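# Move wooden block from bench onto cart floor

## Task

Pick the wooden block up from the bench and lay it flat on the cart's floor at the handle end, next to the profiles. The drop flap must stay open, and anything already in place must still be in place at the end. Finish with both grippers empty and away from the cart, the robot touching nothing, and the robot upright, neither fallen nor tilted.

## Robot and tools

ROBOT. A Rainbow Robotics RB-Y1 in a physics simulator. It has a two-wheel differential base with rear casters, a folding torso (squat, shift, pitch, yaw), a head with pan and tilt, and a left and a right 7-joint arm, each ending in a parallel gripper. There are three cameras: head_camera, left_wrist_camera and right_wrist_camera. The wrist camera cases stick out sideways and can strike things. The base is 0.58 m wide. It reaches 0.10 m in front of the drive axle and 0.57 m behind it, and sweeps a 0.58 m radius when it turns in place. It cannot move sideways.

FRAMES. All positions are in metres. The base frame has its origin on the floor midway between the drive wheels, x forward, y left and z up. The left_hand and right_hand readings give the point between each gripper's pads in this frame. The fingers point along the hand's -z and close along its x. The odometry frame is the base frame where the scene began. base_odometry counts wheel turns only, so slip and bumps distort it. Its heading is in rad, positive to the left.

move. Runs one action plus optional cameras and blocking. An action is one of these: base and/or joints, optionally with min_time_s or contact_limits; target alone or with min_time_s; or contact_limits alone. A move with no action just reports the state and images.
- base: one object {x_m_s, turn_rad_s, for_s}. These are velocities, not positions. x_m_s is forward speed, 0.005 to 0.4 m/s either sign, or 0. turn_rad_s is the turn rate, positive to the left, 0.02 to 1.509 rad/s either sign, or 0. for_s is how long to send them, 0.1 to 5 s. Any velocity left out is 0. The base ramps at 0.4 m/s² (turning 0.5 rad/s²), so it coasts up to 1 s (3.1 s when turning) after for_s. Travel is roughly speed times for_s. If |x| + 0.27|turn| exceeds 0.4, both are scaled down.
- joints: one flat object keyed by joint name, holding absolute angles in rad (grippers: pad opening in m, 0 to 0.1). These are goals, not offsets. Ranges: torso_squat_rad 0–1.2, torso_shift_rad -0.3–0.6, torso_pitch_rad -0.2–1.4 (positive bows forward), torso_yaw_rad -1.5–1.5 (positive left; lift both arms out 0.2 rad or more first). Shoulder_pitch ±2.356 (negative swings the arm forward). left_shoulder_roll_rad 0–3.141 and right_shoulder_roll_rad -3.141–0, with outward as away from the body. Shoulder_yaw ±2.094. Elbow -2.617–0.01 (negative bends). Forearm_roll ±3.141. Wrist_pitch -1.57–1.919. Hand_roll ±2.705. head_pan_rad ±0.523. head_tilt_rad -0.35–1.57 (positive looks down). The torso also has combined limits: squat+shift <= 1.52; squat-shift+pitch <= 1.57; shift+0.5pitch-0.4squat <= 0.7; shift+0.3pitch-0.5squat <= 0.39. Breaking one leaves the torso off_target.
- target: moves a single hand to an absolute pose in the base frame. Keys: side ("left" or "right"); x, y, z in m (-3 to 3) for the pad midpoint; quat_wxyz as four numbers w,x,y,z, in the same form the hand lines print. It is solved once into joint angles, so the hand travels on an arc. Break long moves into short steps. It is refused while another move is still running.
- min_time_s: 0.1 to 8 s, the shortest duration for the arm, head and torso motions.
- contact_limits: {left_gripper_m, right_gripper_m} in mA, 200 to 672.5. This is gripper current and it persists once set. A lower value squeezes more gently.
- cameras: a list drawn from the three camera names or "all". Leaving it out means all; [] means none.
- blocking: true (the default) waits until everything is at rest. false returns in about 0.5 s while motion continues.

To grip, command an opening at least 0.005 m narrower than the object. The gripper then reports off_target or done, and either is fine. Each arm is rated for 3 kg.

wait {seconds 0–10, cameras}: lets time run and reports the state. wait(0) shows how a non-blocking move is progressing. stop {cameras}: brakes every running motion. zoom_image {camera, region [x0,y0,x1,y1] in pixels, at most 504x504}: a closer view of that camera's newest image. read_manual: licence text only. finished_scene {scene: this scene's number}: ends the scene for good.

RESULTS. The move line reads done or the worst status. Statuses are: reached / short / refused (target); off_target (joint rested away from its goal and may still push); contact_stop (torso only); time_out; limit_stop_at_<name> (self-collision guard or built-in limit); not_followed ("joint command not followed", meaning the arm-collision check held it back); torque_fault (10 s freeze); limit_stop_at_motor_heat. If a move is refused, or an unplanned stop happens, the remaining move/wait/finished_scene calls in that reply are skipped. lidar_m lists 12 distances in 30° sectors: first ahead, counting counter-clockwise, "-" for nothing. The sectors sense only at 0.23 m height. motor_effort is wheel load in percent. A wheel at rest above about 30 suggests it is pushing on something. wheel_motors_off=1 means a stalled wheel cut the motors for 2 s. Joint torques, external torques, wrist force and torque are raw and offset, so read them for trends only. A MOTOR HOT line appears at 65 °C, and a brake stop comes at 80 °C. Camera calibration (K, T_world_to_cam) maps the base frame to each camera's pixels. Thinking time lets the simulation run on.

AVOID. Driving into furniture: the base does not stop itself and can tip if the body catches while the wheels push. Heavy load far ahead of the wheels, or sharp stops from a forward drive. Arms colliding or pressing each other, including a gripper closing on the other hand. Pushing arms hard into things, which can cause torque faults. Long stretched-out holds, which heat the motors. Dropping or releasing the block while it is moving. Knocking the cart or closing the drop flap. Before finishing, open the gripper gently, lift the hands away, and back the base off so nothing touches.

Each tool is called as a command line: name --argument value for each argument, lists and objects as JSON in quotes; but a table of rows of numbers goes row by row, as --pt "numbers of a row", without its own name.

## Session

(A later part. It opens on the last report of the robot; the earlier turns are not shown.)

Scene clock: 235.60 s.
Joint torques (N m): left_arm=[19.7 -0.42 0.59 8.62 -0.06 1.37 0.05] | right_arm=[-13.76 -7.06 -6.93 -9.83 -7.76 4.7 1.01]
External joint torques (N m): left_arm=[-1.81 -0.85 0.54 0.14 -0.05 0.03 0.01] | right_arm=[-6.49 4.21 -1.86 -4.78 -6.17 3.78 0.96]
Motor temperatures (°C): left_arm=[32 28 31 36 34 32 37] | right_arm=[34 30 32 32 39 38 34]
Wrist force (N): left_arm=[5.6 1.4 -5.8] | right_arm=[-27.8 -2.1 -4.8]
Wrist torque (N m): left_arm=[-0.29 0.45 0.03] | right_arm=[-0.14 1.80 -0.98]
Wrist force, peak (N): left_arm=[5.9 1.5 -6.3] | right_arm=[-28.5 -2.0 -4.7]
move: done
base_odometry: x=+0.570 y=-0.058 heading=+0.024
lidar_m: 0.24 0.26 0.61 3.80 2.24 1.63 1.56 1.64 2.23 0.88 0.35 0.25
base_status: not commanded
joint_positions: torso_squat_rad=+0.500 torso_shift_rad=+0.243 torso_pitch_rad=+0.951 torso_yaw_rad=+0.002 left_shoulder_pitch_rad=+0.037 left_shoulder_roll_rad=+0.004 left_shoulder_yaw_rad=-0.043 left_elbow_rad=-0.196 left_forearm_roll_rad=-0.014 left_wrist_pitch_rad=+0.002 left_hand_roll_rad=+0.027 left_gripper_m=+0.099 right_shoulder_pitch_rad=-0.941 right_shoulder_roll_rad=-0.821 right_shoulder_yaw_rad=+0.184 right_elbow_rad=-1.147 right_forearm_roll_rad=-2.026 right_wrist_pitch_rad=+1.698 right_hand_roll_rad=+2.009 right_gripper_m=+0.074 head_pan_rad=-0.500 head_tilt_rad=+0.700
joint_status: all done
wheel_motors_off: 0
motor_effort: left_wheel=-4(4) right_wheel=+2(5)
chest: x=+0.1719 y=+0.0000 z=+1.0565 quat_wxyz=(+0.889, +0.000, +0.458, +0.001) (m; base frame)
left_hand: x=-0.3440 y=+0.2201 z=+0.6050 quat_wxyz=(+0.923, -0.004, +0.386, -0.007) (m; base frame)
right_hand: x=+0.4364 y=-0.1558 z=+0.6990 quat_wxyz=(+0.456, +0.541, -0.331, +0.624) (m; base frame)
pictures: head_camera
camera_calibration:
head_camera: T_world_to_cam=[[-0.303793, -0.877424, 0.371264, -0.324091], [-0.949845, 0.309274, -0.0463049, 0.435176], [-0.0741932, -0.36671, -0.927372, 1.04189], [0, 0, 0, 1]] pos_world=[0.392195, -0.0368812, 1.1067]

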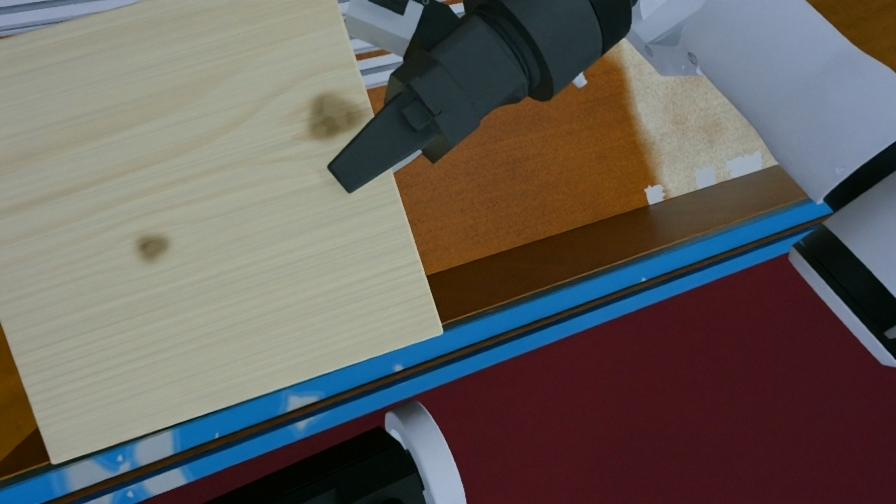

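move --target '{"side":"right","x":0.427,"y":-0.155,"z":0.645,"quat_wxyz":[0.4545,0.5417,-0.3320,0.6243]}' --min_time_s 2 --cameras '["head_camera"]'

Scene clock: 241.40 s.
Joint torques (N m): left_arm=[19.72 -0.28 0.66 8.71 -0.19 1.37 -0.01] | right_arm=[-13.97 -6.9 -5.15 -7.84 -6.54 6.28 0.94]
External joint torques (N m): left_arm=[-1.79 -0.71 0.6 0.23 -0.18 0.03 -0.05] | right_arm=[-6.01 3.63 -1.59 -3.92 -5.24 4.94 0.89]
Motor temperatures (°C): left_arm=[32 28 31 36 34 32 37] | right_arm=[34 30 32 32 38 38 34]
Wrist force (N): left_arm=[5.7 1.5 -6.2] | right_arm=[-27.9 -2.0 -4.5]
Wrist torque (N m): left_arm=[-0.33 0.48 0.05] | right_arm=[-0.06 1.74 -0.94]
Wrist force, peak (N): left_arm=[6.5 0.8 -6.4] | right_arm=[-28.5 -3.0 -5.0]
move: done
base_odometry: x=+0.570 y=-0.058 heading=+0.024
lidar_m: 0.24 0.25 0.62 3.81 2.24 1.63 1.56 1.64 2.22 0.87 0.34 0.25
base_status: not commanded
joint_positions: torso_squat_rad=+0.500 torso_shift_rad=+0.243 torso_pitch_rad=+0.951 torso_yaw_rad=+0.002 left_shoulder_pitch_rad=+0.037 left_shoulder_roll_rad=+0.004 left_shoulder_yaw_rad=-0.043 left_elbow_rad=-0.196 left_forearm_roll_rad=-0.014 left_wrist_pitch_rad=+0.002 left_hand_roll_rad=+0.027 left_gripper_m=+0.099 right_shoulder_pitch_rad=-1.072 right_shoulder_roll_rad=-0.723 right_shoulder_yaw_rad=+0.260 right_elbow_rad=-0.766 right_forearm_roll_rad=-1.944 right_wrist_pitch_rad=+1.740 right_hand_roll_rad=+2.257 right_gripper_m=+0.074 head_pan_rad=-0.500 head_tilt_rad=+0.700
joint_status: all done
wheel_motors_off: 0
motor_effort: left_wheel=-3(5) right_wheel=+4(6)
chest: x=+0.1719 y=+0.0000 z=+1.0565 quat_wxyz=(+0.889, +0.000, +0.458, +0.001) (m; base frame)
left_hand: x=-0.3440 y=+0.2201 z=+0.6050 quat_wxyz=(+0.923, -0.004, +0.386, -0.007) (m; base frame)
right_hand: x=+0.4263 y=-0.1558 z=+0.6444 quat_wxyz=(+0.457, +0.540, -0.331, +0.625) (m; base frame)
right_hand_status: reached (checked arc, planned for 2.0 s): 1 mm and 0.4 deg off.
pictures: head_camera
camera_calibration:
head_camera: T_world_to_cam=[[-0.303793, -0.877424, 0.371264, -0.324091], [-0.949845, 0.309274, -0.0463049, 0.435176], [-0.0741932, -0.36671, -0.927372, 1.04189], [0, 0, 0, 1]] pos_world=[0.392195, -0.0368812, 1.1067]

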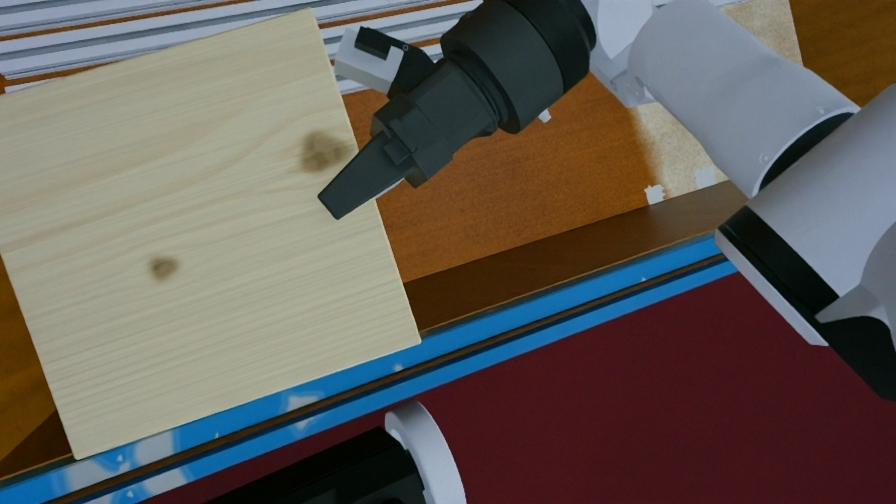

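move --joints '{"torso_squat_rad":0.3,"torso_shift_rad":0.222,"head_pan_rad":0,"head_tilt_rad":0.2,"left_shoulder_roll_rad":0.35}' --min_time_s 2 --cameras '[]'

move --target '{"side":"right","x":0.43,"y":-0.155,"z":0.79,"quat_wxyz":[0.4545,0.5417,-0.3320,0.6243]}' --min_time_s 1.5 --cameras '[]'

move --base '{"x_m_s": -0.2, "for_s": 2.5}' --cameras '["head_camera"]'

move --joints '{"torso_yaw_rad":0.25}' --min_time_s 1.5 --cameras '["head_camera"]'

move --target '{"side":"right","x":0.43,"y":-0.155,"z":0.79,"quat_wxyz":[0.4545,0.5417,-0.3320,0.6243]}' --min_time_s 1.5 --cameras '["head_camera"]'

Scene clock: 259.20 s.
Joint torques (N m): left_arm=[21.26 4.76 1.37 8.67 0 1.36 0.08] | right_arm=[-14.08 -7.25 -5.18 -7.96 -6.54 6.44 0.77]
External joint torques (N m): left_arm=[-1.67 -1.07 0.84 0.07 0 -0.02 0.04] | right_arm=[-6.12 3.28 -1.62 -4.05 -5.25 5.15 0.72]
Motor temperatures (°C): left_arm=[32 28 31 36 34 32 37] | right_arm=[34 30 32 31 38 38 34]
Wrist force (N): left_arm=[5.5 0.5 -5.6] | right_arm=[-28.1 -2.0 -4.1]
Wrist torque (N m): left_arm=[-0.25 0.43 0.04] | right_arm=[-0.14 1.72 -0.94]
Wrist force, peak (N): left_arm=[5.5 2.1 -6.6] | right_arm=[-28.6 -2.4 -4.7]
move: done
base_odometry: x=+0.570 y=-0.058 heading=+0.024
lidar_m: 0.24 0.26 0.62 3.80 2.25 1.62 1.56 1.64 2.22 0.86 0.34 0.26
base_status: not commanded
joint_positions: torso_squat_rad=+0.300 torso_shift_rad=+0.222 torso_pitch_rad=+0.951 torso_yaw_rad=+0.002 left_shoulder_pitch_rad=+0.037 left_shoulder_roll_rad=+0.350 left_shoulder_yaw_rad=-0.043 left_elbow_rad=-0.196 left_forearm_roll_rad=-0.014 left_wrist_pitch_rad=+0.002 left_hand_roll_rad=+0.027 left_gripper_m=+0.099 right_shoulder_pitch_rad=-1.072 right_shoulder_roll_rad=-0.723 right_shoulder_yaw_rad=+0.260 right_elbow_rad=-0.766 right_forearm_roll_rad=-1.944 right_wrist_pitch_rad=+1.740 right_hand_roll_rad=+2.257 right_gripper_m=+0.074 head_pan_rad=+0.000 head_tilt_rad=+0.200
joint_status: all done
wheel_motors_off: 0
motor_effort: left_wheel=-3(5) right_wheel=+3(5)
chest: x=+0.1713 y=+0.0000 z=+1.1125 quat_wxyz=(+0.889, +0.000, +0.458, +0.001) (m; base frame)
left_hand: x=-0.3095 y=+0.4777 z=+0.6888 quat_wxyz=(+0.907, +0.139, +0.384, -0.102) (m; base frame)
right_hand: x=+0.4257 y=-0.1558 z=+0.7004 quat_wxyz=(+0.457, +0.540, -0.331, +0.624) (m; base frame)
pictures: none
No camera images: "cameras" was empty.

Scene clock: 261.07 s.
Joint torques (N m): left_arm=[21.11 4.81 1.36 8.72 -0.05 1.29 0.12] | right_arm=[-10.46 -9.78 -9.22 -11.39 -8.64 3.29 0.74]
External joint torques (N m): left_arm=[-1.82 -1.02 0.83 0.12 -0.05 -0.09 0.07] | right_arm=[-3.98 1.58 -3.55 -5.95 -6.94 2.71 0.69]
Motor temperatures (°C): left_arm=[32 28 31 36 34 32 37] | right_arm=[34 30 32 31 38 38 34]
Wrist force (N): left_arm=[5.5 0.2 -5.3] | right_arm=[-28.0 -1.7 -4.7]
Wrist torque (N m): left_arm=[-0.25 0.43 0.01] | right_arm=[-0.05 1.77 -0.98]
Wrist force, peak (N): left_arm=[6.0 0.5 -6.4] | right_arm=[-29.4 -2.1 -5.2]
move: done
base_odometry: x=+0.570 y=-0.058 heading=+0.024
lidar_m: 0.24 0.25 0.62 3.81 2.25 1.63 1.56 1.62 2.22 0.86 0.34 0.25
base_status: not commanded
joint_positions: torso_squat_rad=+0.300 torso_shift_rad=+0.222 torso_pitch_rad=+0.951 torso_yaw_rad=+0.002 left_shoulder_pitch_rad=+0.037 left_shoulder_roll_rad=+0.350 left_shoulder_yaw_rad=-0.043 left_elbow_rad=-0.196 left_forearm_roll_rad=-0.014 left_wrist_pitch_rad=+0.002 left_hand_roll_rad=+0.027 left_gripper_m=+0.099 right_shoulder_pitch_rad=-0.852 right_shoulder_roll_rad=-0.865 right_shoulder_yaw_rad=+0.120 right_elbow_rad=-1.352 right_forearm_roll_rad=-2.070 right_wrist_pitch_rad=+1.679 right_hand_roll_rad=+1.889 right_gripper_m=+0.074 head_pan_rad=+0.000 head_tilt_rad=+0.200
joint_status: all done
wheel_motors_off: 0
motor_effort: left_wheel=-3(4) right_wheel=+4(5)
chest: x=+0.1713 y=+0.0000 z=+1.1126 quat_wxyz=(+0.889, +0.000, +0.458, +0.001) (m; base frame)
left_hand: x=-0.3095 y=+0.4777 z=+0.6888 quat_wxyz=(+0.907, +0.139, +0.384, -0.102) (m; base frame)
right_hand: x=+0.4297 y=-0.1555 z=+0.7898 quat_wxyz=(+0.452, +0.545, -0.331, +0.623) (m; base frame)
right_hand_status: reached (checked arc, planned for 1.5 s): 1 mm and 0.5 deg off.
pictures: none
No camera images: "cameras" was empty.

Scene clock: 264.60 s.
Joint torques (N m): left_arm=[20.89 4.29 1.18 8.72 -0.1 1.41 0.03] | right_arm=[-11.21 -9.97 -8.62 -11 -8.66 3.57 0.71]
External joint torques (N m): left_arm=[-2.03 -1.54 0.65 0.12 -0.1 0.03 -0.01] | right_arm=[-4.73 1.39 -2.94 -5.56 -6.96 2.85 0.66]
Motor temperatures (°C): left_arm=[32 28 31 36 34 32 37] | right_arm=[34 30 32 31 38 38 34]
Wrist force (N): left_arm=[5.2 0.2 -6.0] | right_arm=[-28.5 -1.7 -4.3]
Wrist torque (N m): left_arm=[-0.21 0.38 0.02] | right_arm=[-0.15 1.67 -0.99]
Wrist force, peak (N): left_arm=[6.0 0.6 -6.4] | right_arm=[-29.0 -6.1 -3.3]
move: done
base_odometry: x=+0.070 y=-0.070 heading=+0.023
lidar_m: 0.73 1.03 1.59 4.30 1.54 1.10 1.06 1.12 1.52 4.06 1.04 0.77
base_status: done (sent for 2.5 of 2.5 s)
joint_positions: torso_squat_rad=+0.300 torso_shift_rad=+0.222 torso_pitch_rad=+0.951 torso_yaw_rad=+0.002 left_shoulder_pitch_rad=+0.037 left_shoulder_roll_rad=+0.350 left_shoulder_yaw_rad=-0.043 left_elbow_rad=-0.196 left_forearm_roll_rad=-0.014 left_wrist_pitch_rad=+0.002 left_hand_roll_rad=+0.027 left_gripper_m=+0.099 right_shoulder_pitch_rad=-0.852 right_shoulder_roll_rad=-0.865 right_shoulder_yaw_rad=+0.120 right_elbow_rad=-1.352 right_forearm_roll_rad=-2.070 right_wrist_pitch_rad=+1.679 right_hand_roll_rad=+1.889 right_gripper_m=+0.074 head_pan_rad=+0.000 head_tilt_rad=+0.200
joint_status: not commanded
wheel_motors_off: 0
motor_effort: left_wheel=-16(26) right_wheel=+15(31)
chest: x=+0.1713 y=+0.0000 z=+1.1126 quat_wxyz=(+0.889, +0.000, +0.458, +0.001) (m; base frame)
left_hand: x=-0.3095 y=+0.4778 z=+0.6888 quat_wxyz=(+0.907, +0.139, +0.384, -0.102) (m; base frame)
right_hand: x=+0.4297 y=-0.1556 z=+0.7899 quat_wxyz=(+0.452, +0.545, -0.331, +0.623) (m; base frame)
pictures: head_camera
camera_calibration:
head_camera: T_world_to_cam=[[-0.013945, -0.999477, -0.0291849, 0.0392829], [-0.888195, 0.0257877, -0.458742, 0.915295], [0.459254, 0.0195247, -0.88809, 0.861212], [0, 0, 0, 1]] pos_world=[0.417994, -0.00115593, 1.18586]

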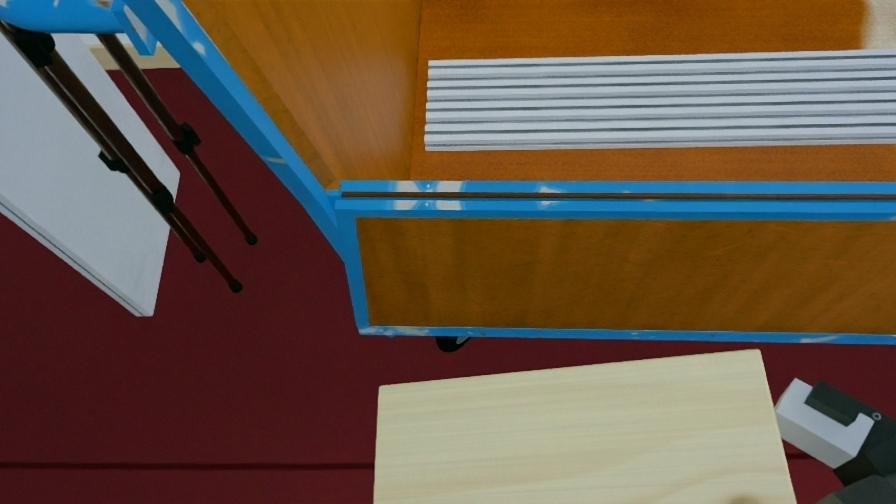

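Scene clock: 266.40 s.
Joint torques (N m): left_arm=[20.45 9.17 2.08 8.55 0.02 1.35 0.15] | right_arm=[-12.51 -5.84 -7.68 -12.24 -8.93 3.2 0.79]
External joint torques (N m): left_arm=[-1.83 -2.1 1.07 0.1 0 -0.03 0.1] | right_arm=[-4.5 2.13 -3.21 -5.7 -7.11 2.62 0.74]
Motor temperatures (°C): left_arm=[32 28 31 36 34 32 37] | right_arm=[34 30 32 31 38 38 34]
Wrist force (N): left_arm=[4.9 -1.3 -6.0] | right_arm=[-28.5 0.1 0.3]
Wrist torque (N m): left_arm=[-0.11 0.37 0.04] | right_arm=[-0.08 1.79 -1.02]
Wrist force, peak (N): left_arm=[6.1 -0.2 -6.1] | right_arm=[-29.1 -0.3 -1.3]
move: done
base_odometry: x=+0.070 y=-0.070 heading=+0.023
lidar_m: 0.74 1.03 1.61 4.32 1.53 1.12 1.06 1.12 1.52 4.07 1.04 0.76
base_status: not commanded
joint_positions: torso_squat_rad=+0.300 torso_shift_rad=+0.222 torso_pitch_rad=+0.951 torso_yaw_rad=+0.250 left_shoulder_pitch_rad=+0.037 left_shoulder_roll_rad=+0.350 left_shoulder_yaw_rad=-0.043 left_elbow_rad=-0.196 left_forearm_roll_rad=-0.014 left_wrist_pitch_rad=+0.002 left_hand_roll_rad=+0.027 left_gripper_m=+0.099 right_shoulder_pitch_rad=-0.852 right_shoulder_roll_rad=-0.865 right_shoulder_yaw_rad=+0.120 right_elbow_rad=-1.352 right_forearm_roll_rad=-2.070 right_wrist_pitch_rad=+1.679 right_hand_roll_rad=+1.889 right_gripper_m=+0.074 head_pan_rad=+0.000 head_tilt_rad=+0.200
joint_status: all done
wheel_motors_off: 0
motor_effort: left_wheel=-16(17) right_wheel=+15(17)
chest: x=+0.1713 y=+0.0000 z=+1.1126 quat_wxyz=(+0.882, +0.057, +0.454, +0.111) (m; base frame)
left_hand: x=-0.3789 y=+0.4793 z=+0.7860 quat_wxyz=(+0.894, +0.202, +0.401, +0.002) (m; base frame)
right_hand: x=+0.4446 y=-0.0494 z=+0.7690 quat_wxyz=(+0.349, +0.610, -0.352, +0.618) (m; base frame)
pictures: head_camera
camera_calibration:
head_camera: T_world_to_cam=[[0.128493, -0.964984, -0.228682, 0.236867], [-0.889305, -0.0100673, -0.457203, 0.913742], [0.438892, 0.262116, -0.859459, 0.832859], [0, 0, 0, 1]] pos_world=[0.416625, 0.0194661, 1.18774]

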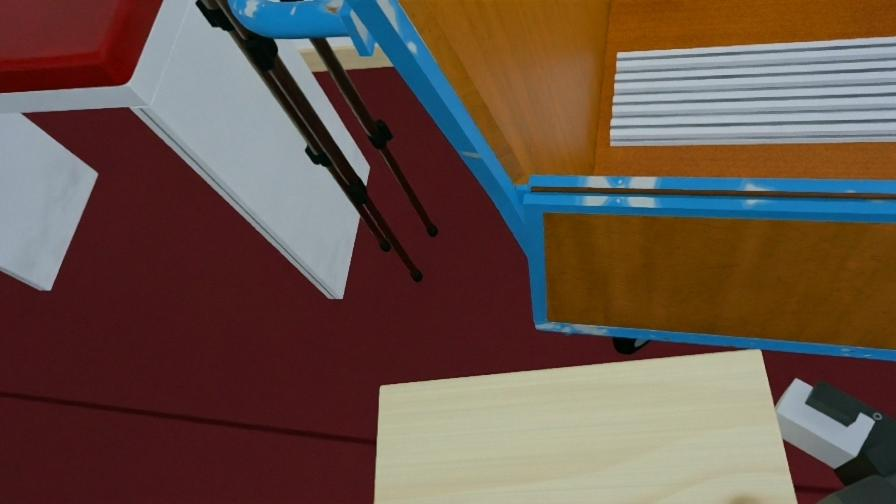

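Scene clock: 268.23 s.
Joint torques (N m): left_arm=[20.7 9.31 1.92 8.64 -0.09 1.36 0.03] | right_arm=[-5.8 -10.8 -9.55 -11.78 -8.72 3.07 0.59]
External joint torques (N m): left_arm=[-1.58 -1.97 0.91 0.19 -0.11 -0.03 -0.02] | right_arm=[-3.31 0.35 -3.17 -6.37 -6.95 2.58 0.54]
Motor temperatures (°C): left_arm=[32 28 31 36 34 32 37] | right_arm=[34 30 32 31 38 38 34]
Wrist force (N): left_arm=[5.1 -1.2 -5.7] | right_arm=[-28.0 -1.9 -4.4]
Wrist torque (N m): left_arm=[-0.09 0.38 0.04] | right_arm=[-0.22 1.72 -1.03]
Wrist force, peak (N): left_arm=[6.1 -1.1 -6.0] | right_arm=[-29.8 -0.7 -2.5]
move: done
base_odometry: x=+0.070 y=-0.070 heading=+0.023
lidar_m: 0.74 1.01 1.60 4.31 1.53 1.10 1.06 1.12 1.52 4.06 1.03 0.77
base_status: not commanded
joint_positions: torso_squat_rad=+0.300 torso_shift_rad=+0.222 torso_pitch_rad=+0.951 torso_yaw_rad=+0.250 left_shoulder_pitch_rad=+0.037 left_shoulder_roll_rad=+0.350 left_shoulder_yaw_rad=-0.043 left_elbow_rad=-0.196 left_forearm_roll_rad=-0.014 left_wrist_pitch_rad=+0.002 left_hand_roll_rad=+0.027 left_gripper_m=+0.099 right_shoulder_pitch_rad=-0.393 right_shoulder_roll_rad=-1.105 right_shoulder_yaw_rad=-0.208 right_elbow_rad=-1.662 right_forearm_roll_rad=-2.177 right_wrist_pitch_rad=+1.572 right_hand_roll_rad=+1.798 right_gripper_m=+0.074 head_pan_rad=+0.000 head_tilt_rad=+0.200
joint_status: all done
wheel_motors_off: 0
motor_effort: left_wheel=-14(17) right_wheel=+16(17)
chest: x=+0.1713 y=+0.0000 z=+1.1126 quat_wxyz=(+0.882, +0.057, +0.454, +0.111) (m; base frame)
left_hand: x=-0.3789 y=+0.4793 z=+0.7860 quat_wxyz=(+0.894, +0.202, +0.401, +0.002) (m; base frame)
right_hand: x=+0.4298 y=-0.1556 z=+0.7891 quat_wxyz=(+0.455, +0.542, -0.330, +0.625) (m; base frame)
right_hand_status: reached (checked arc, planned for 1.5 s): 1 mm and 0.3 deg off.
pictures: head_camera
camera_calibration:
head_camera: T_world_to_cam=[[0.128493, -0.964984, -0.228682, 0.236867], [-0.889305, -0.0100673, -0.457203, 0.913742], [0.438892, 0.262116, -0.859459, 0.832859], [0, 0, 0, 1]] pos_world=[0.416625, 0.0194661, 1.18774]

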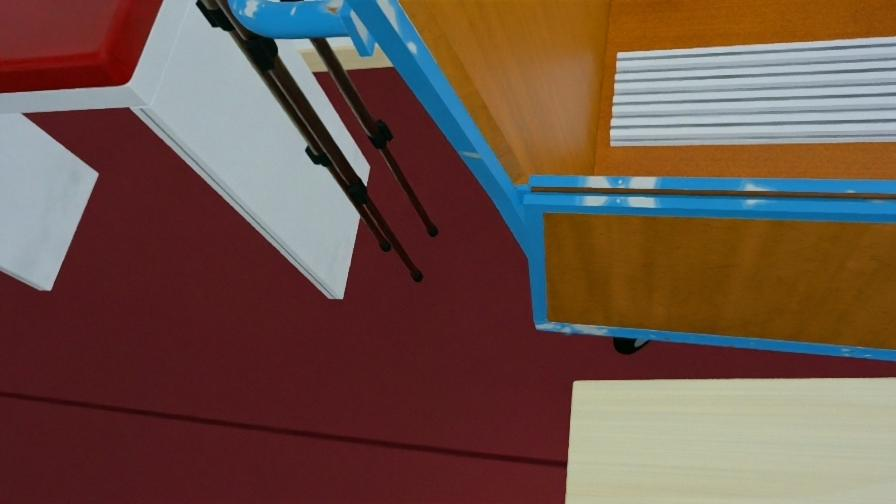

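move --joints '{"torso_yaw_rad":0.43,"head_pan_rad":-0.4}' --min_time_s 1.5 --cameras '[]'

move --target '{"side":"right","x":0.43,"y":-0.155,"z":0.78,"quat_wxyz":[0.4545,0.5417,-0.3320,0.6243]}' --min_time_s 1.5 --cameras '[]'

move --joints '{"torso_yaw_rad":0.6,"head_pan_rad":-0.5}' --min_time_s 1.5 --cameras '[]'

move --target '{"side":"right","x":0.43,"y":-0.155,"z":0.77,"quat_wxyz":[0.4545,0.5417,-0.3320,0.6243]}' --min_time_s 1.5 --cameras '["head_camera","right_wrist_camera"]'

Scene clock: 272.53 s.
Joint torques (N m): left_arm=[18.98 12.82 2.22 8.17 0 1.28 0.05] | right_arm=[-7.05 -9.14 -9.19 -12.69 -9 2.68 0.53]
External joint torques (N m): left_arm=[-1.95 -2.21 0.88 0.16 -0.04 -0.05 0] | right_arm=[-3.51 0.7 -3.62 -6.4 -7.15 2.22 0.48]
Motor temperatures (°C): left_arm=[32 28 31 36 34 32 37] | right_arm=[34 30 32 31 39 38 34]
Wrist force (N): left_arm=[4.9 -2.3 -5.0] | right_arm=[-28.5 -0.3 -1.0]
Wrist torque (N m): left_arm=[0.02 0.39 0.05] | right_arm=[-0.14 1.78 -0.99]
Wrist force, peak (N): left_arm=[6.1 -2.1 -6.0] | right_arm=[-28.9 -1.6 -4.0]
move: done
base_odometry: x=+0.070 y=-0.070 heading=+0.023
lidar_m: 0.74 1.03 1.61 4.32 1.53 1.11 1.06 1.12 1.53 4.07 1.05 0.78
base_status: not commanded
joint_positions: torso_squat_rad=+0.300 torso_shift_rad=+0.222 torso_pitch_rad=+0.951 torso_yaw_rad=+0.430 left_shoulder_pitch_rad=+0.037 left_shoulder_roll_rad=+0.350 left_shoulder_yaw_rad=-0.043 left_elbow_rad=-0.196 left_forearm_roll_rad=-0.014 left_wrist_pitch_rad=+0.002 left_hand_roll_rad=+0.027 left_gripper_m=+0.099 right_shoulder_pitch_rad=-0.392 right_shoulder_roll_rad=-1.105 right_shoulder_yaw_rad=-0.208 right_elbow_rad=-1.662 right_forearm_roll_rad=-2.177 right_wrist_pitch_rad=+1.572 right_hand_roll_rad=+1.798 right_gripper_m=+0.074 head_pan_rad=-0.400 head_tilt_rad=+0.200
joint_status: all done
wheel_motors_off: 0
motor_effort: left_wheel=-16(16) right_wheel=+15(17)
chest: x=+0.1713 y=+0.0000 z=+1.1126 quat_wxyz=(+0.869, +0.098, +0.447, +0.190) (m; base frame)
left_hand: x=-0.4282 y=+0.4619 z=+0.8551 quat_wxyz=(+0.875, +0.246, +0.410, +0.078) (m; base frame)
right_hand: x=+0.4421 y=-0.0790 z=+0.7718 quat_wxyz=(+0.381, +0.591, -0.346, +0.622) (m; base frame)
pictures: none
No camera images: "cameras" was empty.

Scene clock: 274.37 s.
Joint torques (N m): left_arm=[19.13 12.74 2.32 8.15 -0.08 1.25 0.03] | right_arm=[-2.3 -9.75 -9.83 -11.41 -9 2.59 0.61]
External joint torques (N m): left_arm=[-1.8 -2.3 0.98 0.14 -0.12 -0.07 -0.02] | right_arm=[-2.92 -1.06 -3.35 -6.16 -7.23 2.05 0.56]
Motor temperatures (°C): left_arm=[32 28 31 36 34 32 37] | right_arm=[34 30 32 31 39 38 34]
Wrist force (N): left_arm=[5.2 -2.1 -4.9] | right_arm=[-27.9 -2.0 -5.1]
Wrist torque (N m): left_arm=[-0.03 0.40 0.07] | right_arm=[-0.08 1.73 -0.96]
Wrist force, peak (N): left_arm=[6.1 -1.8 -5.3] | right_arm=[-29.5 -0.9 -3.0]
move: done
base_odometry: x=+0.070 y=-0.070 heading=+0.023
lidar_m: 0.74 1.02 1.61 4.32 1.53 1.11 1.05 1.12 1.51 4.06 1.03 0.77
base_status: not commanded
joint_positions: torso_squat_rad=+0.300 torso_shift_rad=+0.222 torso_pitch_rad=+0.951 torso_yaw_rad=+0.430 left_shoulder_pitch_rad=+0.037 left_shoulder_roll_rad=+0.350 left_shoulder_yaw_rad=-0.043 left_elbow_rad=-0.196 left_forearm_roll_rad=-0.014 left_wrist_pitch_rad=+0.002 left_hand_roll_rad=+0.027 left_gripper_m=+0.099 right_shoulder_pitch_rad=-0.006 right_shoulder_roll_rad=-1.131 right_shoulder_yaw_rad=-0.563 right_elbow_rad=-1.785 right_forearm_roll_rad=-2.216 right_wrist_pitch_rad=+1.564 right_hand_roll_rad=+1.787 right_gripper_m=+0.074 head_pan_rad=-0.400 head_tilt_rad=+0.200
joint_status: all done
wheel_motors_off: 0
motor_effort: left_wheel=-15(16) right_wheel=+13(17)
chest: x=+0.1713 y=+0.0000 z=+1.1126 quat_wxyz=(+0.869, +0.098, +0.447, +0.190) (m; base frame)
left_hand: x=-0.4282 y=+0.4619 z=+0.8551 quat_wxyz=(+0.875, +0.246, +0.410, +0.078) (m; base frame)
right_hand: x=+0.4298 y=-0.1554 z=+0.7791 quat_wxyz=(+0.456, +0.542, -0.331, +0.624) (m; base frame)
right_hand_status: reached (checked arc, planned for 1.5 s): 1 mm and 0.2 deg off.
pictures: none
No camera images: "cameras" was empty.

Scene clock: 276.17 s.
Joint torques (N m): left_arm=[17.35 15.88 2.46 7.61 -0.14 1.07 -0.12] | right_arm=[-3.57 -8.78 -9.01 -12.38 -9.07 2.36 0.66]
External joint torques (N m): left_arm=[-1.65 -2.44 0.83 0.27 -0.19 -0.15 -0.16] | right_arm=[-3.22 -0.52 -3.27 -6.28 -7.22 1.91 0.61]
Motor temperatures (°C): left_arm=[32 28 31 36 34 32 37] | right_arm=[34 30 32 32 39 38 34]
Wrist force (N): left_arm=[5.1 -2.7 -4.4] | right_arm=[-28.3 -0.4 -1.3]
Wrist torque (N m): left_arm=[0.03 0.47 0.05] | right_arm=[-0.10 1.82 -0.98]
Wrist force, peak (N): left_arm=[6.0 -1.8 -5.4] | right_arm=[-29.1 -0.4 -2.0]
move: done
base_odometry: x=+0.070 y=-0.070 heading=+0.023
lidar_m: 0.74 1.03 1.61 4.31 1.54 1.11 1.05 1.12 1.52 4.07 1.02 0.77
base_status: not commanded
joint_positions: torso_squat_rad=+0.300 torso_shift_rad=+0.222 torso_pitch_rad=+0.951 torso_yaw_rad=+0.600 left_shoulder_pitch_rad=+0.037 left_shoulder_roll_rad=+0.350 left_shoulder_yaw_rad=-0.043 left_elbow_rad=-0.196 left_forearm_roll_rad=-0.014 left_wrist_pitch_rad=+0.002 left_hand_roll_rad=+0.027 left_gripper_m=+0.099 right_shoulder_pitch_rad=-0.005 right_shoulder_roll_rad=-1.131 right_shoulder_yaw_rad=-0.563 right_elbow_rad=-1.785 right_forearm_roll_rad=-2.216 right_wrist_pitch_rad=+1.564 right_hand_roll_rad=+1.787 right_gripper_m=+0.074 head_pan_rad=-0.500 head_tilt_rad=+0.200
joint_status: all done
wheel_motors_off: 0
motor_effort: left_wheel=-14(16) right_wheel=+16(18)
chest: x=+0.1713 y=+0.0000 z=+1.1126 quat_wxyz=(+0.849, +0.135, +0.437, +0.263) (m; base frame)
left_hand: x=-0.4724 y=+0.4318 z=+0.9171 quat_wxyz=(+0.851, +0.285, +0.415, +0.149) (m; base frame)
right_hand: x=+0.4415 y=-0.0818 z=+0.7626 quat_wxyz=(+0.386, +0.588, -0.346, +0.621) (m; base frame)
pictures: none
No camera images: "cameras" was empty.

Scene clock: 278.00 s.
Joint torques (N m): left_arm=[17.33 15.95 2.48 7.36 0 1.09 -0.04] | right_arm=[1.07 -3.9 -9.08 -10.96 -9.01 2.51 0.59]
External joint torques (N m): left_arm=[-1.67 -2.37 0.85 0.02 -0.05 -0.13 -0.08] | right_arm=[-2.44 1.78 -2.63 -5.82 -7.23 2.02 0.54]
Motor temperatures (°C): left_arm=[32 28 31 36 34 32 37] | right_arm=[34 30 32 32 39 37 34]
Wrist force (N): left_arm=[4.7 -2.9 -5.2] | right_arm=[-27.8 -1.6 -5.1]
Wrist torque (N m): left_arm=[0.03 0.41 0.06] | right_arm=[-0.03 1.81 -0.95]
Wrist force, peak (N): left_arm=[5.2 -3.2 -5.2] | right_arm=[-29.2 -0.3 -2.8]
move: done
base_odometry: x=+0.070 y=-0.070 heading=+0.023
lidar_m: 0.74 1.02 1.60 4.31 1.52 1.11 1.06 1.12 1.53 4.06 1.02 0.77
base_status: not commanded
joint_positions: torso_squat_rad=+0.300 torso_shift_rad=+0.222 torso_pitch_rad=+0.951 torso_yaw_rad=+0.600 left_shoulder_pitch_rad=+0.037 left_shoulder_roll_rad=+0.350 left_shoulder_yaw_rad=-0.043 left_elbow_rad=-0.196 left_forearm_roll_rad=-0.014 left_wrist_pitch_rad=+0.002 left_hand_roll_rad=+0.027 left_gripper_m=+0.099 right_shoulder_pitch_rad=+0.270 right_shoulder_roll_rad=-1.031 right_shoulder_yaw_rad=-0.895 right_elbow_rad=-1.856 right_forearm_roll_rad=-2.211 right_wrist_pitch_rad=+1.639 right_hand_roll_rad=+1.761 right_gripper_m=+0.074 head_pan_rad=-0.500 head_tilt_rad=+0.200
joint_status: all done
wheel_motors_off: 0
motor_effort: left_wheel=-16(16) right_wheel=+16(17)
chest: x=+0.1713 y=+0.0000 z=+1.1126 quat_wxyz=(+0.849, +0.135, +0.437, +0.263) (m; base frame)
left_hand: x=-0.4724 y=+0.4318 z=+0.9171 quat_wxyz=(+0.851, +0.285, +0.415, +0.149) (m; base frame)
right_hand: x=+0.4296 y=-0.1549 z=+0.7688 quat_wxyz=(+0.455, +0.542, -0.329, +0.625) (m; base frame)
right_hand_status: reached (checked arc, planned for 1.5 s): 1 mm and 0.3 deg off.
pictures: head_camera, right_wrist_camera
camera_calibration:
head_camera: T_world_to_cam=[[0.0430085, -0.993113, -0.108981, 0.128867], [-0.889246, 0.0116702, -0.457281, 0.913122], [0.455403, 0.116578, -0.88262, 0.858304], [0, 0, 0, 1]] pos_world=[0.415573, 0.017264, 1.18915]
right_wrist_camera: T_world_to_cam=[[0.0150515, -0.177394, -0.984025, 0.721339], [-0.605789, -0.78457, 0.132171, 0.0642002], [-0.795483, 0.594122, -0.119272, 0.597633], [0, 0, 0, 1]] pos_world=[0.503441, -0.176737, 0.772611]

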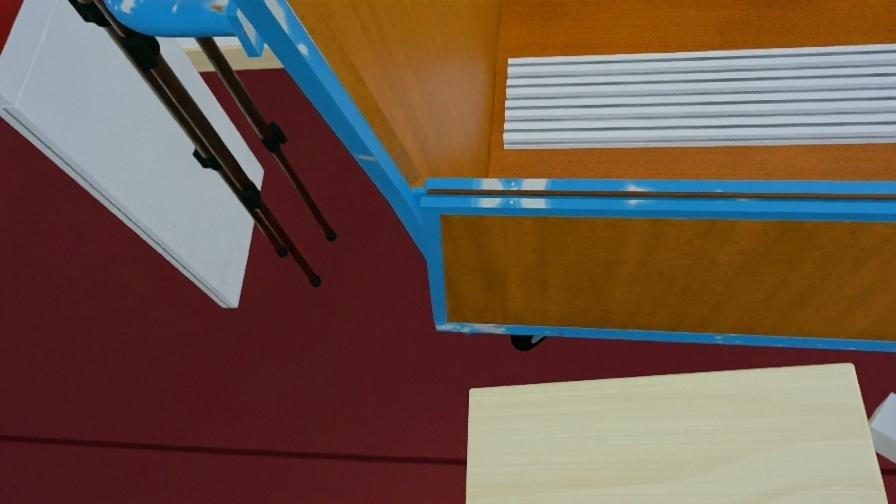

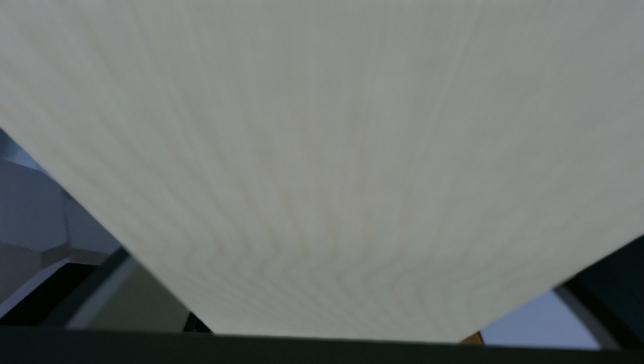

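move --base '{"x_m_s": 0.2, "for_s": 2.5}' --cameras '["head_camera"]'

move --joints '{"head_tilt_rad":0.6}' --cameras '["head_camera"]'

Scene clock: 285.60 s.
Joint torques (N m): left_arm=[17.6 15.96 2.47 7.35 -0.03 1.08 -0.06] | right_arm=[0.81 -5.1 -8.87 -10.53 -8.87 2.33 0.72]
External joint torques (N m): left_arm=[-1.4 -2.36 0.84 0 -0.08 -0.14 -0.1] | right_arm=[-2.71 0.58 -2.42 -5.39 -7.09 1.9 0.67]
Motor temperatures (°C): left_arm=[32 28 31 36 34 32 37] | right_arm=[34 30 32 32 39 37 34]
Wrist force (N): left_arm=[5.5 -2.4 -4.9] | right_arm=[-27.8 -1.5 -5.0]
Wrist torque (N m): left_arm=[-0.02 0.51 0.05] | right_arm=[0.01 1.74 -0.96]
Wrist force, peak (N): left_arm=[5.4 -3.1 -5.8] | right_arm=[-29.3 -2.3 -5.0]
move: done
base_odometry: x=+0.570 y=-0.059 heading=+0.022
lidar_m: 0.24 0.25 0.62 3.76 2.25 1.63 1.56 1.64 2.23 0.87 0.35 0.25
base_status: done (sent for 2.5 of 2.5 s)
joint_positions: torso_squat_rad=+0.300 torso_shift_rad=+0.222 torso_pitch_rad=+0.951 torso_yaw_rad=+0.600 left_shoulder_pitch_rad=+0.037 left_shoulder_roll_rad=+0.350 left_shoulder_yaw_rad=-0.043 left_elbow_rad=-0.196 left_forearm_roll_rad=-0.014 left_wrist_pitch_rad=+0.002 left_hand_roll_rad=+0.027 left_gripper_m=+0.099 right_shoulder_pitch_rad=+0.270 right_shoulder_roll_rad=-1.031 right_shoulder_yaw_rad=-0.895 right_elbow_rad=-1.856 right_forearm_roll_rad=-2.211 right_wrist_pitch_rad=+1.639 right_hand_roll_rad=+1.761 right_gripper_m=+0.074 head_pan_rad=-0.500 head_tilt_rad=+0.200
joint_status: not commanded
wheel_motors_off: 0
motor_effort: left_wheel=-11(27) right_wheel=+12(38)
chest: x=+0.1714 y=+0.0001 z=+1.1125 quat_wxyz=(+0.849, +0.135, +0.437, +0.263) (m; base frame)
left_hand: x=-0.4724 y=+0.4318 z=+0.9171 quat_wxyz=(+0.851, +0.285, +0.415, +0.149) (m; base frame)
right_hand: x=+0.4296 y=-0.1549 z=+0.7687 quat_wxyz=(+0.455, +0.542, -0.329, +0.625) (m; base frame)
pictures: head_camera
camera_calibration:
head_camera: T_world_to_cam=[[0.0429915, -0.993114, -0.108981, 0.128959], [-0.889308, 0.0116696, -0.45716, 0.913047], [0.455284, 0.116572, -0.882682, 0.858282], [0, 0, 0, 1]] pos_world=[0.415673, 0.017364, 1.18905]

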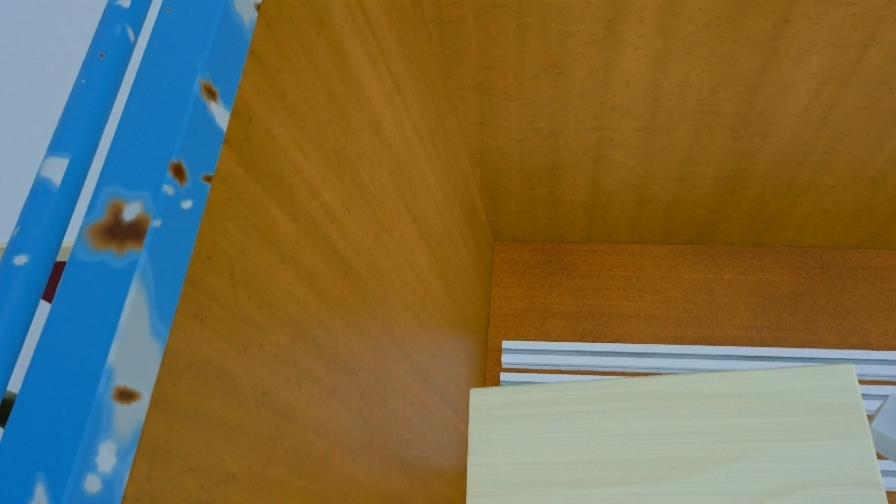

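Scene clock: 286.53 s.
Joint torques (N m): left_arm=[17.53 15.75 2.8 7.27 0.01 1.07 -0.03] | right_arm=[0.78 -4.67 -8.58 -10.64 -9 2.43 0.62]
External joint torques (N m): left_arm=[-1.48 -2.57 1.17 -0.08 -0.04 -0.15 -0.07] | right_arm=[-2.74 1.01 -2.13 -5.5 -7.22 1.93 0.57]
Motor temperatures (°C): left_arm=[32 28 31 36 34 32 37] | right_arm=[34 30 32 32 39 37 34]
Wrist force (N): left_arm=[5.0 -2.7 -5.0] | right_arm=[-27.6 -1.3 -5.1]
Wrist torque (N m): left_arm=[0.01 0.43 0.07] | right_arm=[-0.19 1.80 -0.97]
Wrist force, peak (N): left_arm=[5.5 -2.6 -5.5] | right_arm=[-28.8 -1.4 -5.4]
move: done
base_odometry: x=+0.570 y=-0.059 heading=+0.022
lidar_m: 0.24 0.26 0.62 3.76 2.26 1.63 1.56 1.63 2.22 0.88 0.36 0.25
base_status: not commanded
joint_positions: torso_squat_rad=+0.300 torso_shift_rad=+0.222 torso_pitch_rad=+0.951 torso_yaw_rad=+0.600 left_shoulder_pitch_rad=+0.037 left_shoulder_roll_rad=+0.350 left_shoulder_yaw_rad=-0.043 left_elbow_rad=-0.196 left_forearm_roll_rad=-0.014 left_wrist_pitch_rad=+0.002 left_hand_roll_rad=+0.027 left_gripper_m=+0.099 right_shoulder_pitch_rad=+0.270 right_shoulder_roll_rad=-1.031 right_shoulder_yaw_rad=-0.895 right_elbow_rad=-1.856 right_forearm_roll_rad=-2.211 right_wrist_pitch_rad=+1.639 right_hand_roll_rad=+1.761 right_gripper_m=+0.074 head_pan_rad=-0.500 head_tilt_rad=+0.600
joint_status: all done
wheel_motors_off: 0
motor_effort: left_wheel=-12(13) right_wheel=+12(13)
chest: x=+0.1714 y=+0.0001 z=+1.1125 quat_wxyz=(+0.849, +0.135, +0.437, +0.263) (m; base frame)
left_hand: x=-0.4724 y=+0.4318 z=+0.9171 quat_wxyz=(+0.851, +0.285, +0.415, +0.149) (m; base frame)
right_hand: x=+0.4296 y=-0.1549 z=+0.7687 quat_wxyz=(+0.455, +0.542, -0.329, +0.625) (m; base frame)
pictures: head_camera
camera_calibration:
head_camera: T_world_to_cam=[[0.0333432, -0.994327, -0.101008, 0.122553], [-0.99673, -0.0256394, -0.0766297, 0.488635], [0.0736052, 0.103233, -0.99193, 1.1227], [0, 0, 0, 1]] pos_world=[0.400314, 0.0184862, 1.16346]

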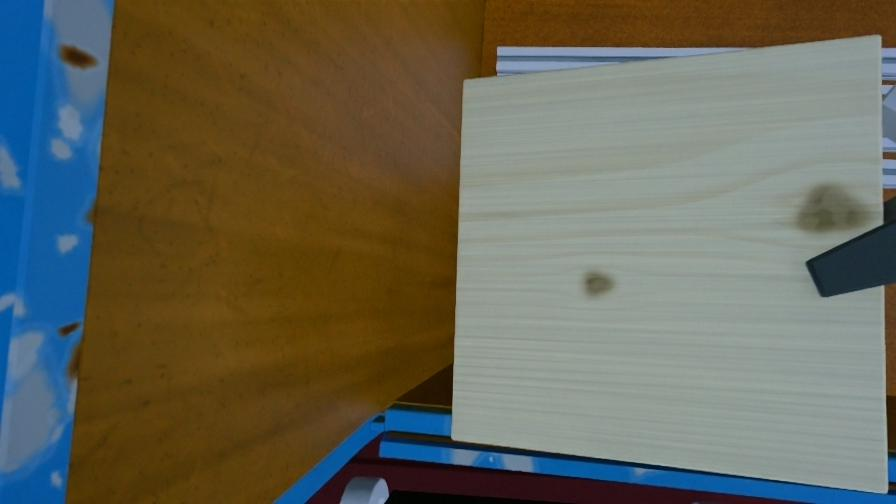

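move --target '{"side":"right","x":0.427,"y":-0.155,"z":0.66,"quat_wxyz":[0.4545,0.5417,-0.3320,0.6243]}' --min_time_s 2 --cameras '["head_camera"]'

Scene clock: 289.60 s.
Joint torques (N m): left_arm=[17.65 15.84 2.67 7.37 -0.06 1.16 -0.06] | right_arm=[-2.12 -9.58 -5.65 -9.58 -7.55 5.21 0.95]
External joint torques (N m): left_arm=[-1.35 -2.48 1.04 0.02 -0.11 -0.06 -0.1] | right_arm=[-4.58 -1.37 -0.4 -5.04 -6.04 4.16 0.9]
Motor temperatures (°C): left_arm=[32 28 31 36 34 32 37] | right_arm=[34 30 32 32 39 37 34]
Wrist force (N): left_arm=[4.8 -2.6 -4.4] | right_arm=[-27.8 -2.0 -5.4]
Wrist torque (N m): left_arm=[-0.02 0.40 0.04] | right_arm=[-0.10 1.71 -0.99]
Wrist force, peak (N): left_arm=[4.7 -3.3 -5.5] | right_arm=[-29.0 -2.0 -5.2]
move: done
base_odometry: x=+0.570 y=-0.059 heading=+0.022
lidar_m: 0.23 0.25 0.61 3.76 2.25 1.62 1.56 1.64 2.21 0.87 0.34 0.25
base_status: not commanded
joint_positions: torso_squat_rad=+0.300 torso_shift_rad=+0.222 torso_pitch_rad=+0.951 torso_yaw_rad=+0.600 left_shoulder_pitch_rad=+0.037 left_shoulder_roll_rad=+0.350 left_shoulder_yaw_rad=-0.043 left_elbow_rad=-0.196 left_forearm_roll_rad=-0.014 left_wrist_pitch_rad=+0.002 left_hand_roll_rad=+0.027 left_gripper_m=+0.099 right_shoulder_pitch_rad=+0.039 right_shoulder_roll_rad=-1.089 right_shoulder_yaw_rad=-0.559 right_elbow_rad=-1.411 right_forearm_roll_rad=-2.101 right_wrist_pitch_rad=+1.630 right_hand_roll_rad=+2.090 right_gripper_m=+0.074 head_pan_rad=-0.500 head_tilt_rad=+0.600
joint_status: all done
wheel_motors_off: 0
motor_effort: left_wheel=-12(13) right_wheel=+13(13)
chest: x=+0.1714 y=+0.0001 z=+1.1125 quat_wxyz=(+0.849, +0.135, +0.437, +0.263) (m; base frame)
left_hand: x=-0.4724 y=+0.4318 z=+0.9171 quat_wxyz=(+0.851, +0.285, +0.415, +0.149) (m; base frame)
right_hand: x=+0.4266 y=-0.1557 z=+0.6598 quat_wxyz=(+0.458, +0.538, -0.330, +0.626) (m; base frame)
right_hand_status: reached (checked arc, planned for 2.0 s): 1 mm and 0.7 deg off.
pictures: head_camera
camera_calibration:
head_camera: T_world_to_cam=[[0.0333432, -0.994327, -0.101008, 0.122553], [-0.99673, -0.0256394, -0.0766297, 0.488635], [0.0736052, 0.103233, -0.99193, 1.1227], [0, 0, 0, 1]] pos_world=[0.400314, 0.0184862, 1.16346]

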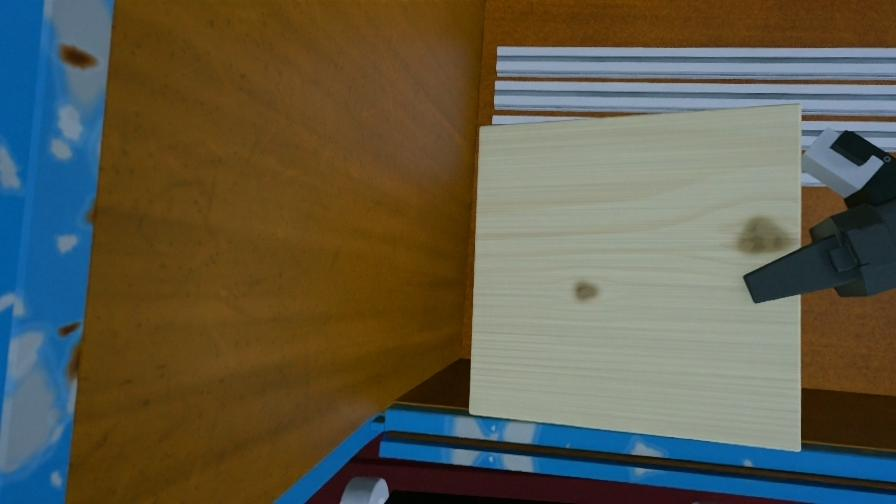

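move --target '{"side":"right","x":0.436,"y":-0.155,"z":0.65,"quat_wxyz":[0.4545,0.5417,-0.3320,0.6243]}' --min_time_s 1 --cameras '[]'

move --joints '{"torso_squat_rad":0.55,"torso_shift_rad":0.2494}' --min_time_s 2.5 --cameras '["head_camera"]'

Scene clock: 294.47 s.
Joint torques (N m): left_arm=[17.64 15.76 2.69 7.3 -0.03 1.12 0.05] | right_arm=[-2.93 -10.79 -5.53 -9.38 -7.4 5.45 1.06]
External joint torques (N m): left_arm=[-1.36 -2.55 1.06 -0.05 -0.08 -0.1 0] | right_arm=[-4.77 -1.71 -0.39 -4.99 -5.92 4.36 1.01]
Motor temperatures (°C): left_arm=[32 28 31 36 34 32 37] | right_arm=[34 30 32 31 39 37 34]
Wrist force (N): left_arm=[4.3 -2.2 -4.2] | right_arm=[-28.1 -1.9 -5.4]
Wrist torque (N m): left_arm=[-0.08 0.35 0.02] | right_arm=[-0.12 1.69 -1.02]
Wrist force, peak (N): left_arm=[5.2 -3.2 -5.5] | right_arm=[-28.8 -1.9 -5.0]
move: done
base_odometry: x=+0.570 y=-0.059 heading=+0.022
lidar_m: 0.24 0.26 0.62 3.77 2.26 1.63 1.56 1.62 2.22 0.88 0.34 0.25
base_status: not commanded
joint_positions: torso_squat_rad=+0.300 torso_shift_rad=+0.222 torso_pitch_rad=+0.951 torso_yaw_rad=+0.600 left_shoulder_pitch_rad=+0.037 left_shoulder_roll_rad=+0.350 left_shoulder_yaw_rad=-0.043 left_elbow_rad=-0.196 left_forearm_roll_rad=-0.014 left_wrist_pitch_rad=+0.002 left_hand_roll_rad=+0.027 left_gripper_m=+0.099 right_shoulder_pitch_rad=-0.025 right_shoulder_roll_rad=-1.112 right_shoulder_yaw_rad=-0.515 right_elbow_rad=-1.327 right_forearm_roll_rad=-2.096 right_wrist_pitch_rad=+1.646 right_hand_roll_rad=+2.118 right_gripper_m=+0.074 head_pan_rad=-0.500 head_tilt_rad=+0.600
joint_status: all done
wheel_motors_off: 0
motor_effort: left_wheel=-11(12) right_wheel=+12(14)
chest: x=+0.1714 y=+0.0001 z=+1.1125 quat_wxyz=(+0.849, +0.135, +0.437, +0.263) (m; base frame)
left_hand: x=-0.4724 y=+0.4318 z=+0.9171 quat_wxyz=(+0.851, +0.285, +0.415, +0.149) (m; base frame)
right_hand: x=+0.4354 y=-0.1559 z=+0.6501 quat_wxyz=(+0.458, +0.539, -0.330, +0.625) (m; base frame)
right_hand_status: reached (checked arc, planned for 1.0 s): 1 mm and 0.6 deg off.
pictures: none
No camera images: "cameras" was empty.

Scene clock: 297.27 s.
Joint torques (N m): left_arm=[17.52 15.81 2.6 7.54 0.03 1.17 0.03] | right_arm=[-3.24 -10.71 -5.54 -9.27 -7.32 5.5 1.14]
External joint torques (N m): left_arm=[-1.48 -2.51 0.98 0.19 -0.02 -0.05 -0.01] | right_arm=[-5.08 -1.63 -0.39 -4.88 -5.84 4.41 1.09]
Motor temperatures (°C): left_arm=[32 28 31 36 34 32 37] | right_arm=[34 30 32 31 39 37 34]
Wrist force (N): left_arm=[5.0 -1.9 -3.9] | right_arm=[-27.8 -1.8 -5.3]
Wrist torque (N m): left_arm=[-0.11 0.43 0.08] | right_arm=[-0.13 1.75 -1.00]
Wrist force, peak (N): left_arm=[5.8 -2.8 -4.9] | right_arm=[-28.4 -1.9 -5.3]
move: done
base_odometry: x=+0.570 y=-0.059 heading=+0.022
lidar_m: 0.24 0.25 0.62 3.77 2.25 1.63 1.55 1.64 2.22 0.87 0.34 0.25
base_status: not commanded
joint_positions: torso_squat_rad=+0.550 torso_shift_rad=+0.250 torso_pitch_rad=+0.951 torso_yaw_rad=+0.600 left_shoulder_pitch_rad=+0.037 left_shoulder_roll_rad=+0.350 left_shoulder_yaw_rad=-0.043 left_elbow_rad=-0.196 left_forearm_roll_rad=-0.014 left_wrist_pitch_rad=+0.002 left_hand_roll_rad=+0.027 left_gripper_m=+0.099 right_shoulder_pitch_rad=-0.025 right_shoulder_roll_rad=-1.112 right_shoulder_yaw_rad=-0.515 right_elbow_rad=-1.327 right_forearm_roll_rad=-2.096 right_wrist_pitch_rad=+1.646 right_hand_roll_rad=+2.118 right_gripper_m=+0.074 head_pan_rad=-0.500 head_tilt_rad=+0.600
joint_status: all done
wheel_motors_off: 0
motor_effort: left_wheel=-12(13) right_wheel=+11(14)
chest: x=+0.1713 y=+0.0000 z=+1.0386 quat_wxyz=(+0.849, +0.135, +0.437, +0.263) (m; base frame)
left_hand: x=-0.4724 y=+0.4318 z=+0.8431 quat_wxyz=(+0.851, +0.285, +0.415, +0.149) (m; base frame)
right_hand: x=+0.4355 y=-0.1559 z=+0.5762 quat_wxyz=(+0.458, +0.539, -0.330, +0.625) (m; base frame)
pictures: head_camera
camera_calibration:
head_camera: T_world_to_cam=[[0.0333629, -0.994327, -0.101, 0.115075], [-0.996714, -0.0256389, -0.0768301, 0.483084], [0.0738047, 0.103231, -0.991915, 1.04931], [0, 0, 0, 1]] pos_world=[0.400213, 0.0184862, 1.08956]

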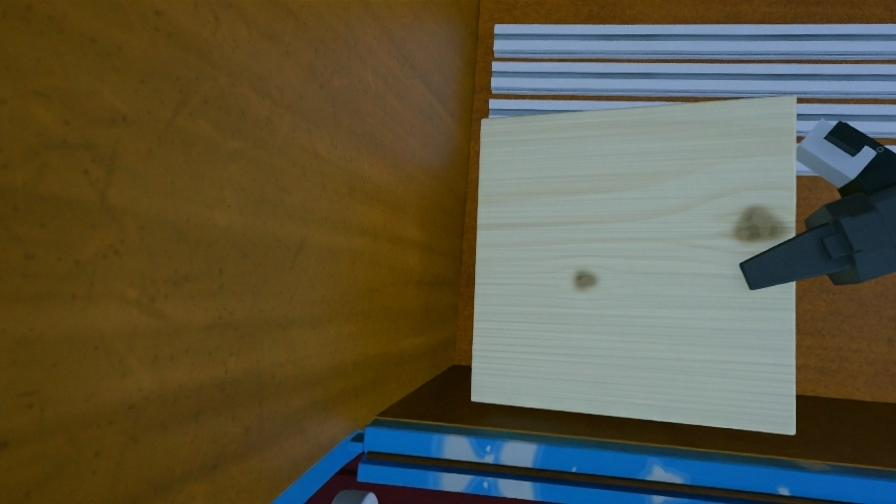

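move --joints '{"torso_squat_rad":0.75,"torso_shift_rad":0.2917}' --min_time_s 2.5 --cameras '["head_camera"]'

Scene clock: 300.73 s.
Joint torques (N m): left_arm=[17.39 15.77 2.51 7.47 -0.04 1 -0.04] | right_arm=[-3.32 -10.85 -5.52 -9.09 -7.48 5.5 1.07]
External joint torques (N m): left_arm=[-1.61 -2.55 0.89 0.12 -0.09 -0.22 -0.08] | right_arm=[-5.16 -1.77 -0.37 -4.7 -6 4.41 1.02]
Motor temperatures (°C): left_arm=[32 28 31 36 34 32 37] | right_arm=[34 30 32 31 39 37 34]
Wrist force (N): left_arm=[5.1 -2.2 -4.4] | right_arm=[-28.3 -1.6 -5.2]
Wrist torque (N m): left_arm=[-0.06 0.45 0.10] | right_arm=[-0.13 1.71 -1.01]
Wrist force, peak (N): left_arm=[5.5 -2.9 -5.8] | right_arm=[-28.5 -1.8 -5.2]
move: done
base_odometry: x=+0.570 y=-0.059 heading=+0.022
lidar_m: 0.24 0.25 0.62 3.76 2.25 1.63 1.55 1.64 2.22 0.88 0.34 0.25
base_status: not commanded
joint_positions: torso_squat_rad=+0.750 torso_shift_rad=+0.292 torso_pitch_rad=+0.951 torso_yaw_rad=+0.600 left_shoulder_pitch_rad=+0.037 left_shoulder_roll_rad=+0.350 left_shoulder_yaw_rad=-0.043 left_elbow_rad=-0.196 left_forearm_roll_rad=-0.014 left_wrist_pitch_rad=+0.002 left_hand_roll_rad=+0.027 left_gripper_m=+0.099 right_shoulder_pitch_rad=-0.025 right_shoulder_roll_rad=-1.113 right_shoulder_yaw_rad=-0.515 right_elbow_rad=-1.327 right_forearm_roll_rad=-2.096 right_wrist_pitch_rad=+1.646 right_hand_roll_rad=+2.118 right_gripper_m=+0.074 head_pan_rad=-0.500 head_tilt_rad=+0.600
joint_status: all done
wheel_motors_off: 0
motor_effort: left_wheel=-11(12) right_wheel=+12(14)
chest: x=+0.1713 y=+0.0000 z=+0.9508 quat_wxyz=(+0.849, +0.135, +0.437, +0.263) (m; base frame)
left_hand: x=-0.4724 y=+0.4318 z=+0.7553 quat_wxyz=(+0.851, +0.285, +0.415, +0.149) (m; base frame)
right_hand: x=+0.4354 y=-0.1559 z=+0.4884 quat_wxyz=(+0.458, +0.539, -0.330, +0.625) (m; base frame)
pictures: head_camera
camera_calibration:
head_camera: T_world_to_cam=[[0.0333629, -0.994327, -0.101, 0.106207], [-0.996714, -0.0256389, -0.0768301, 0.476338], [0.0738047, 0.103231, -0.991915, 0.962219], [0, 0, 0, 1]] pos_world=[0.400213, 0.0184862, 1.00176]

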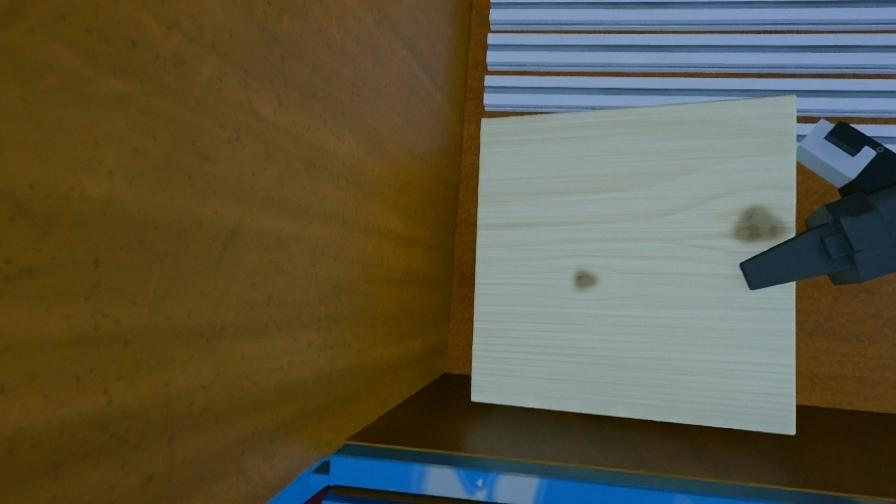

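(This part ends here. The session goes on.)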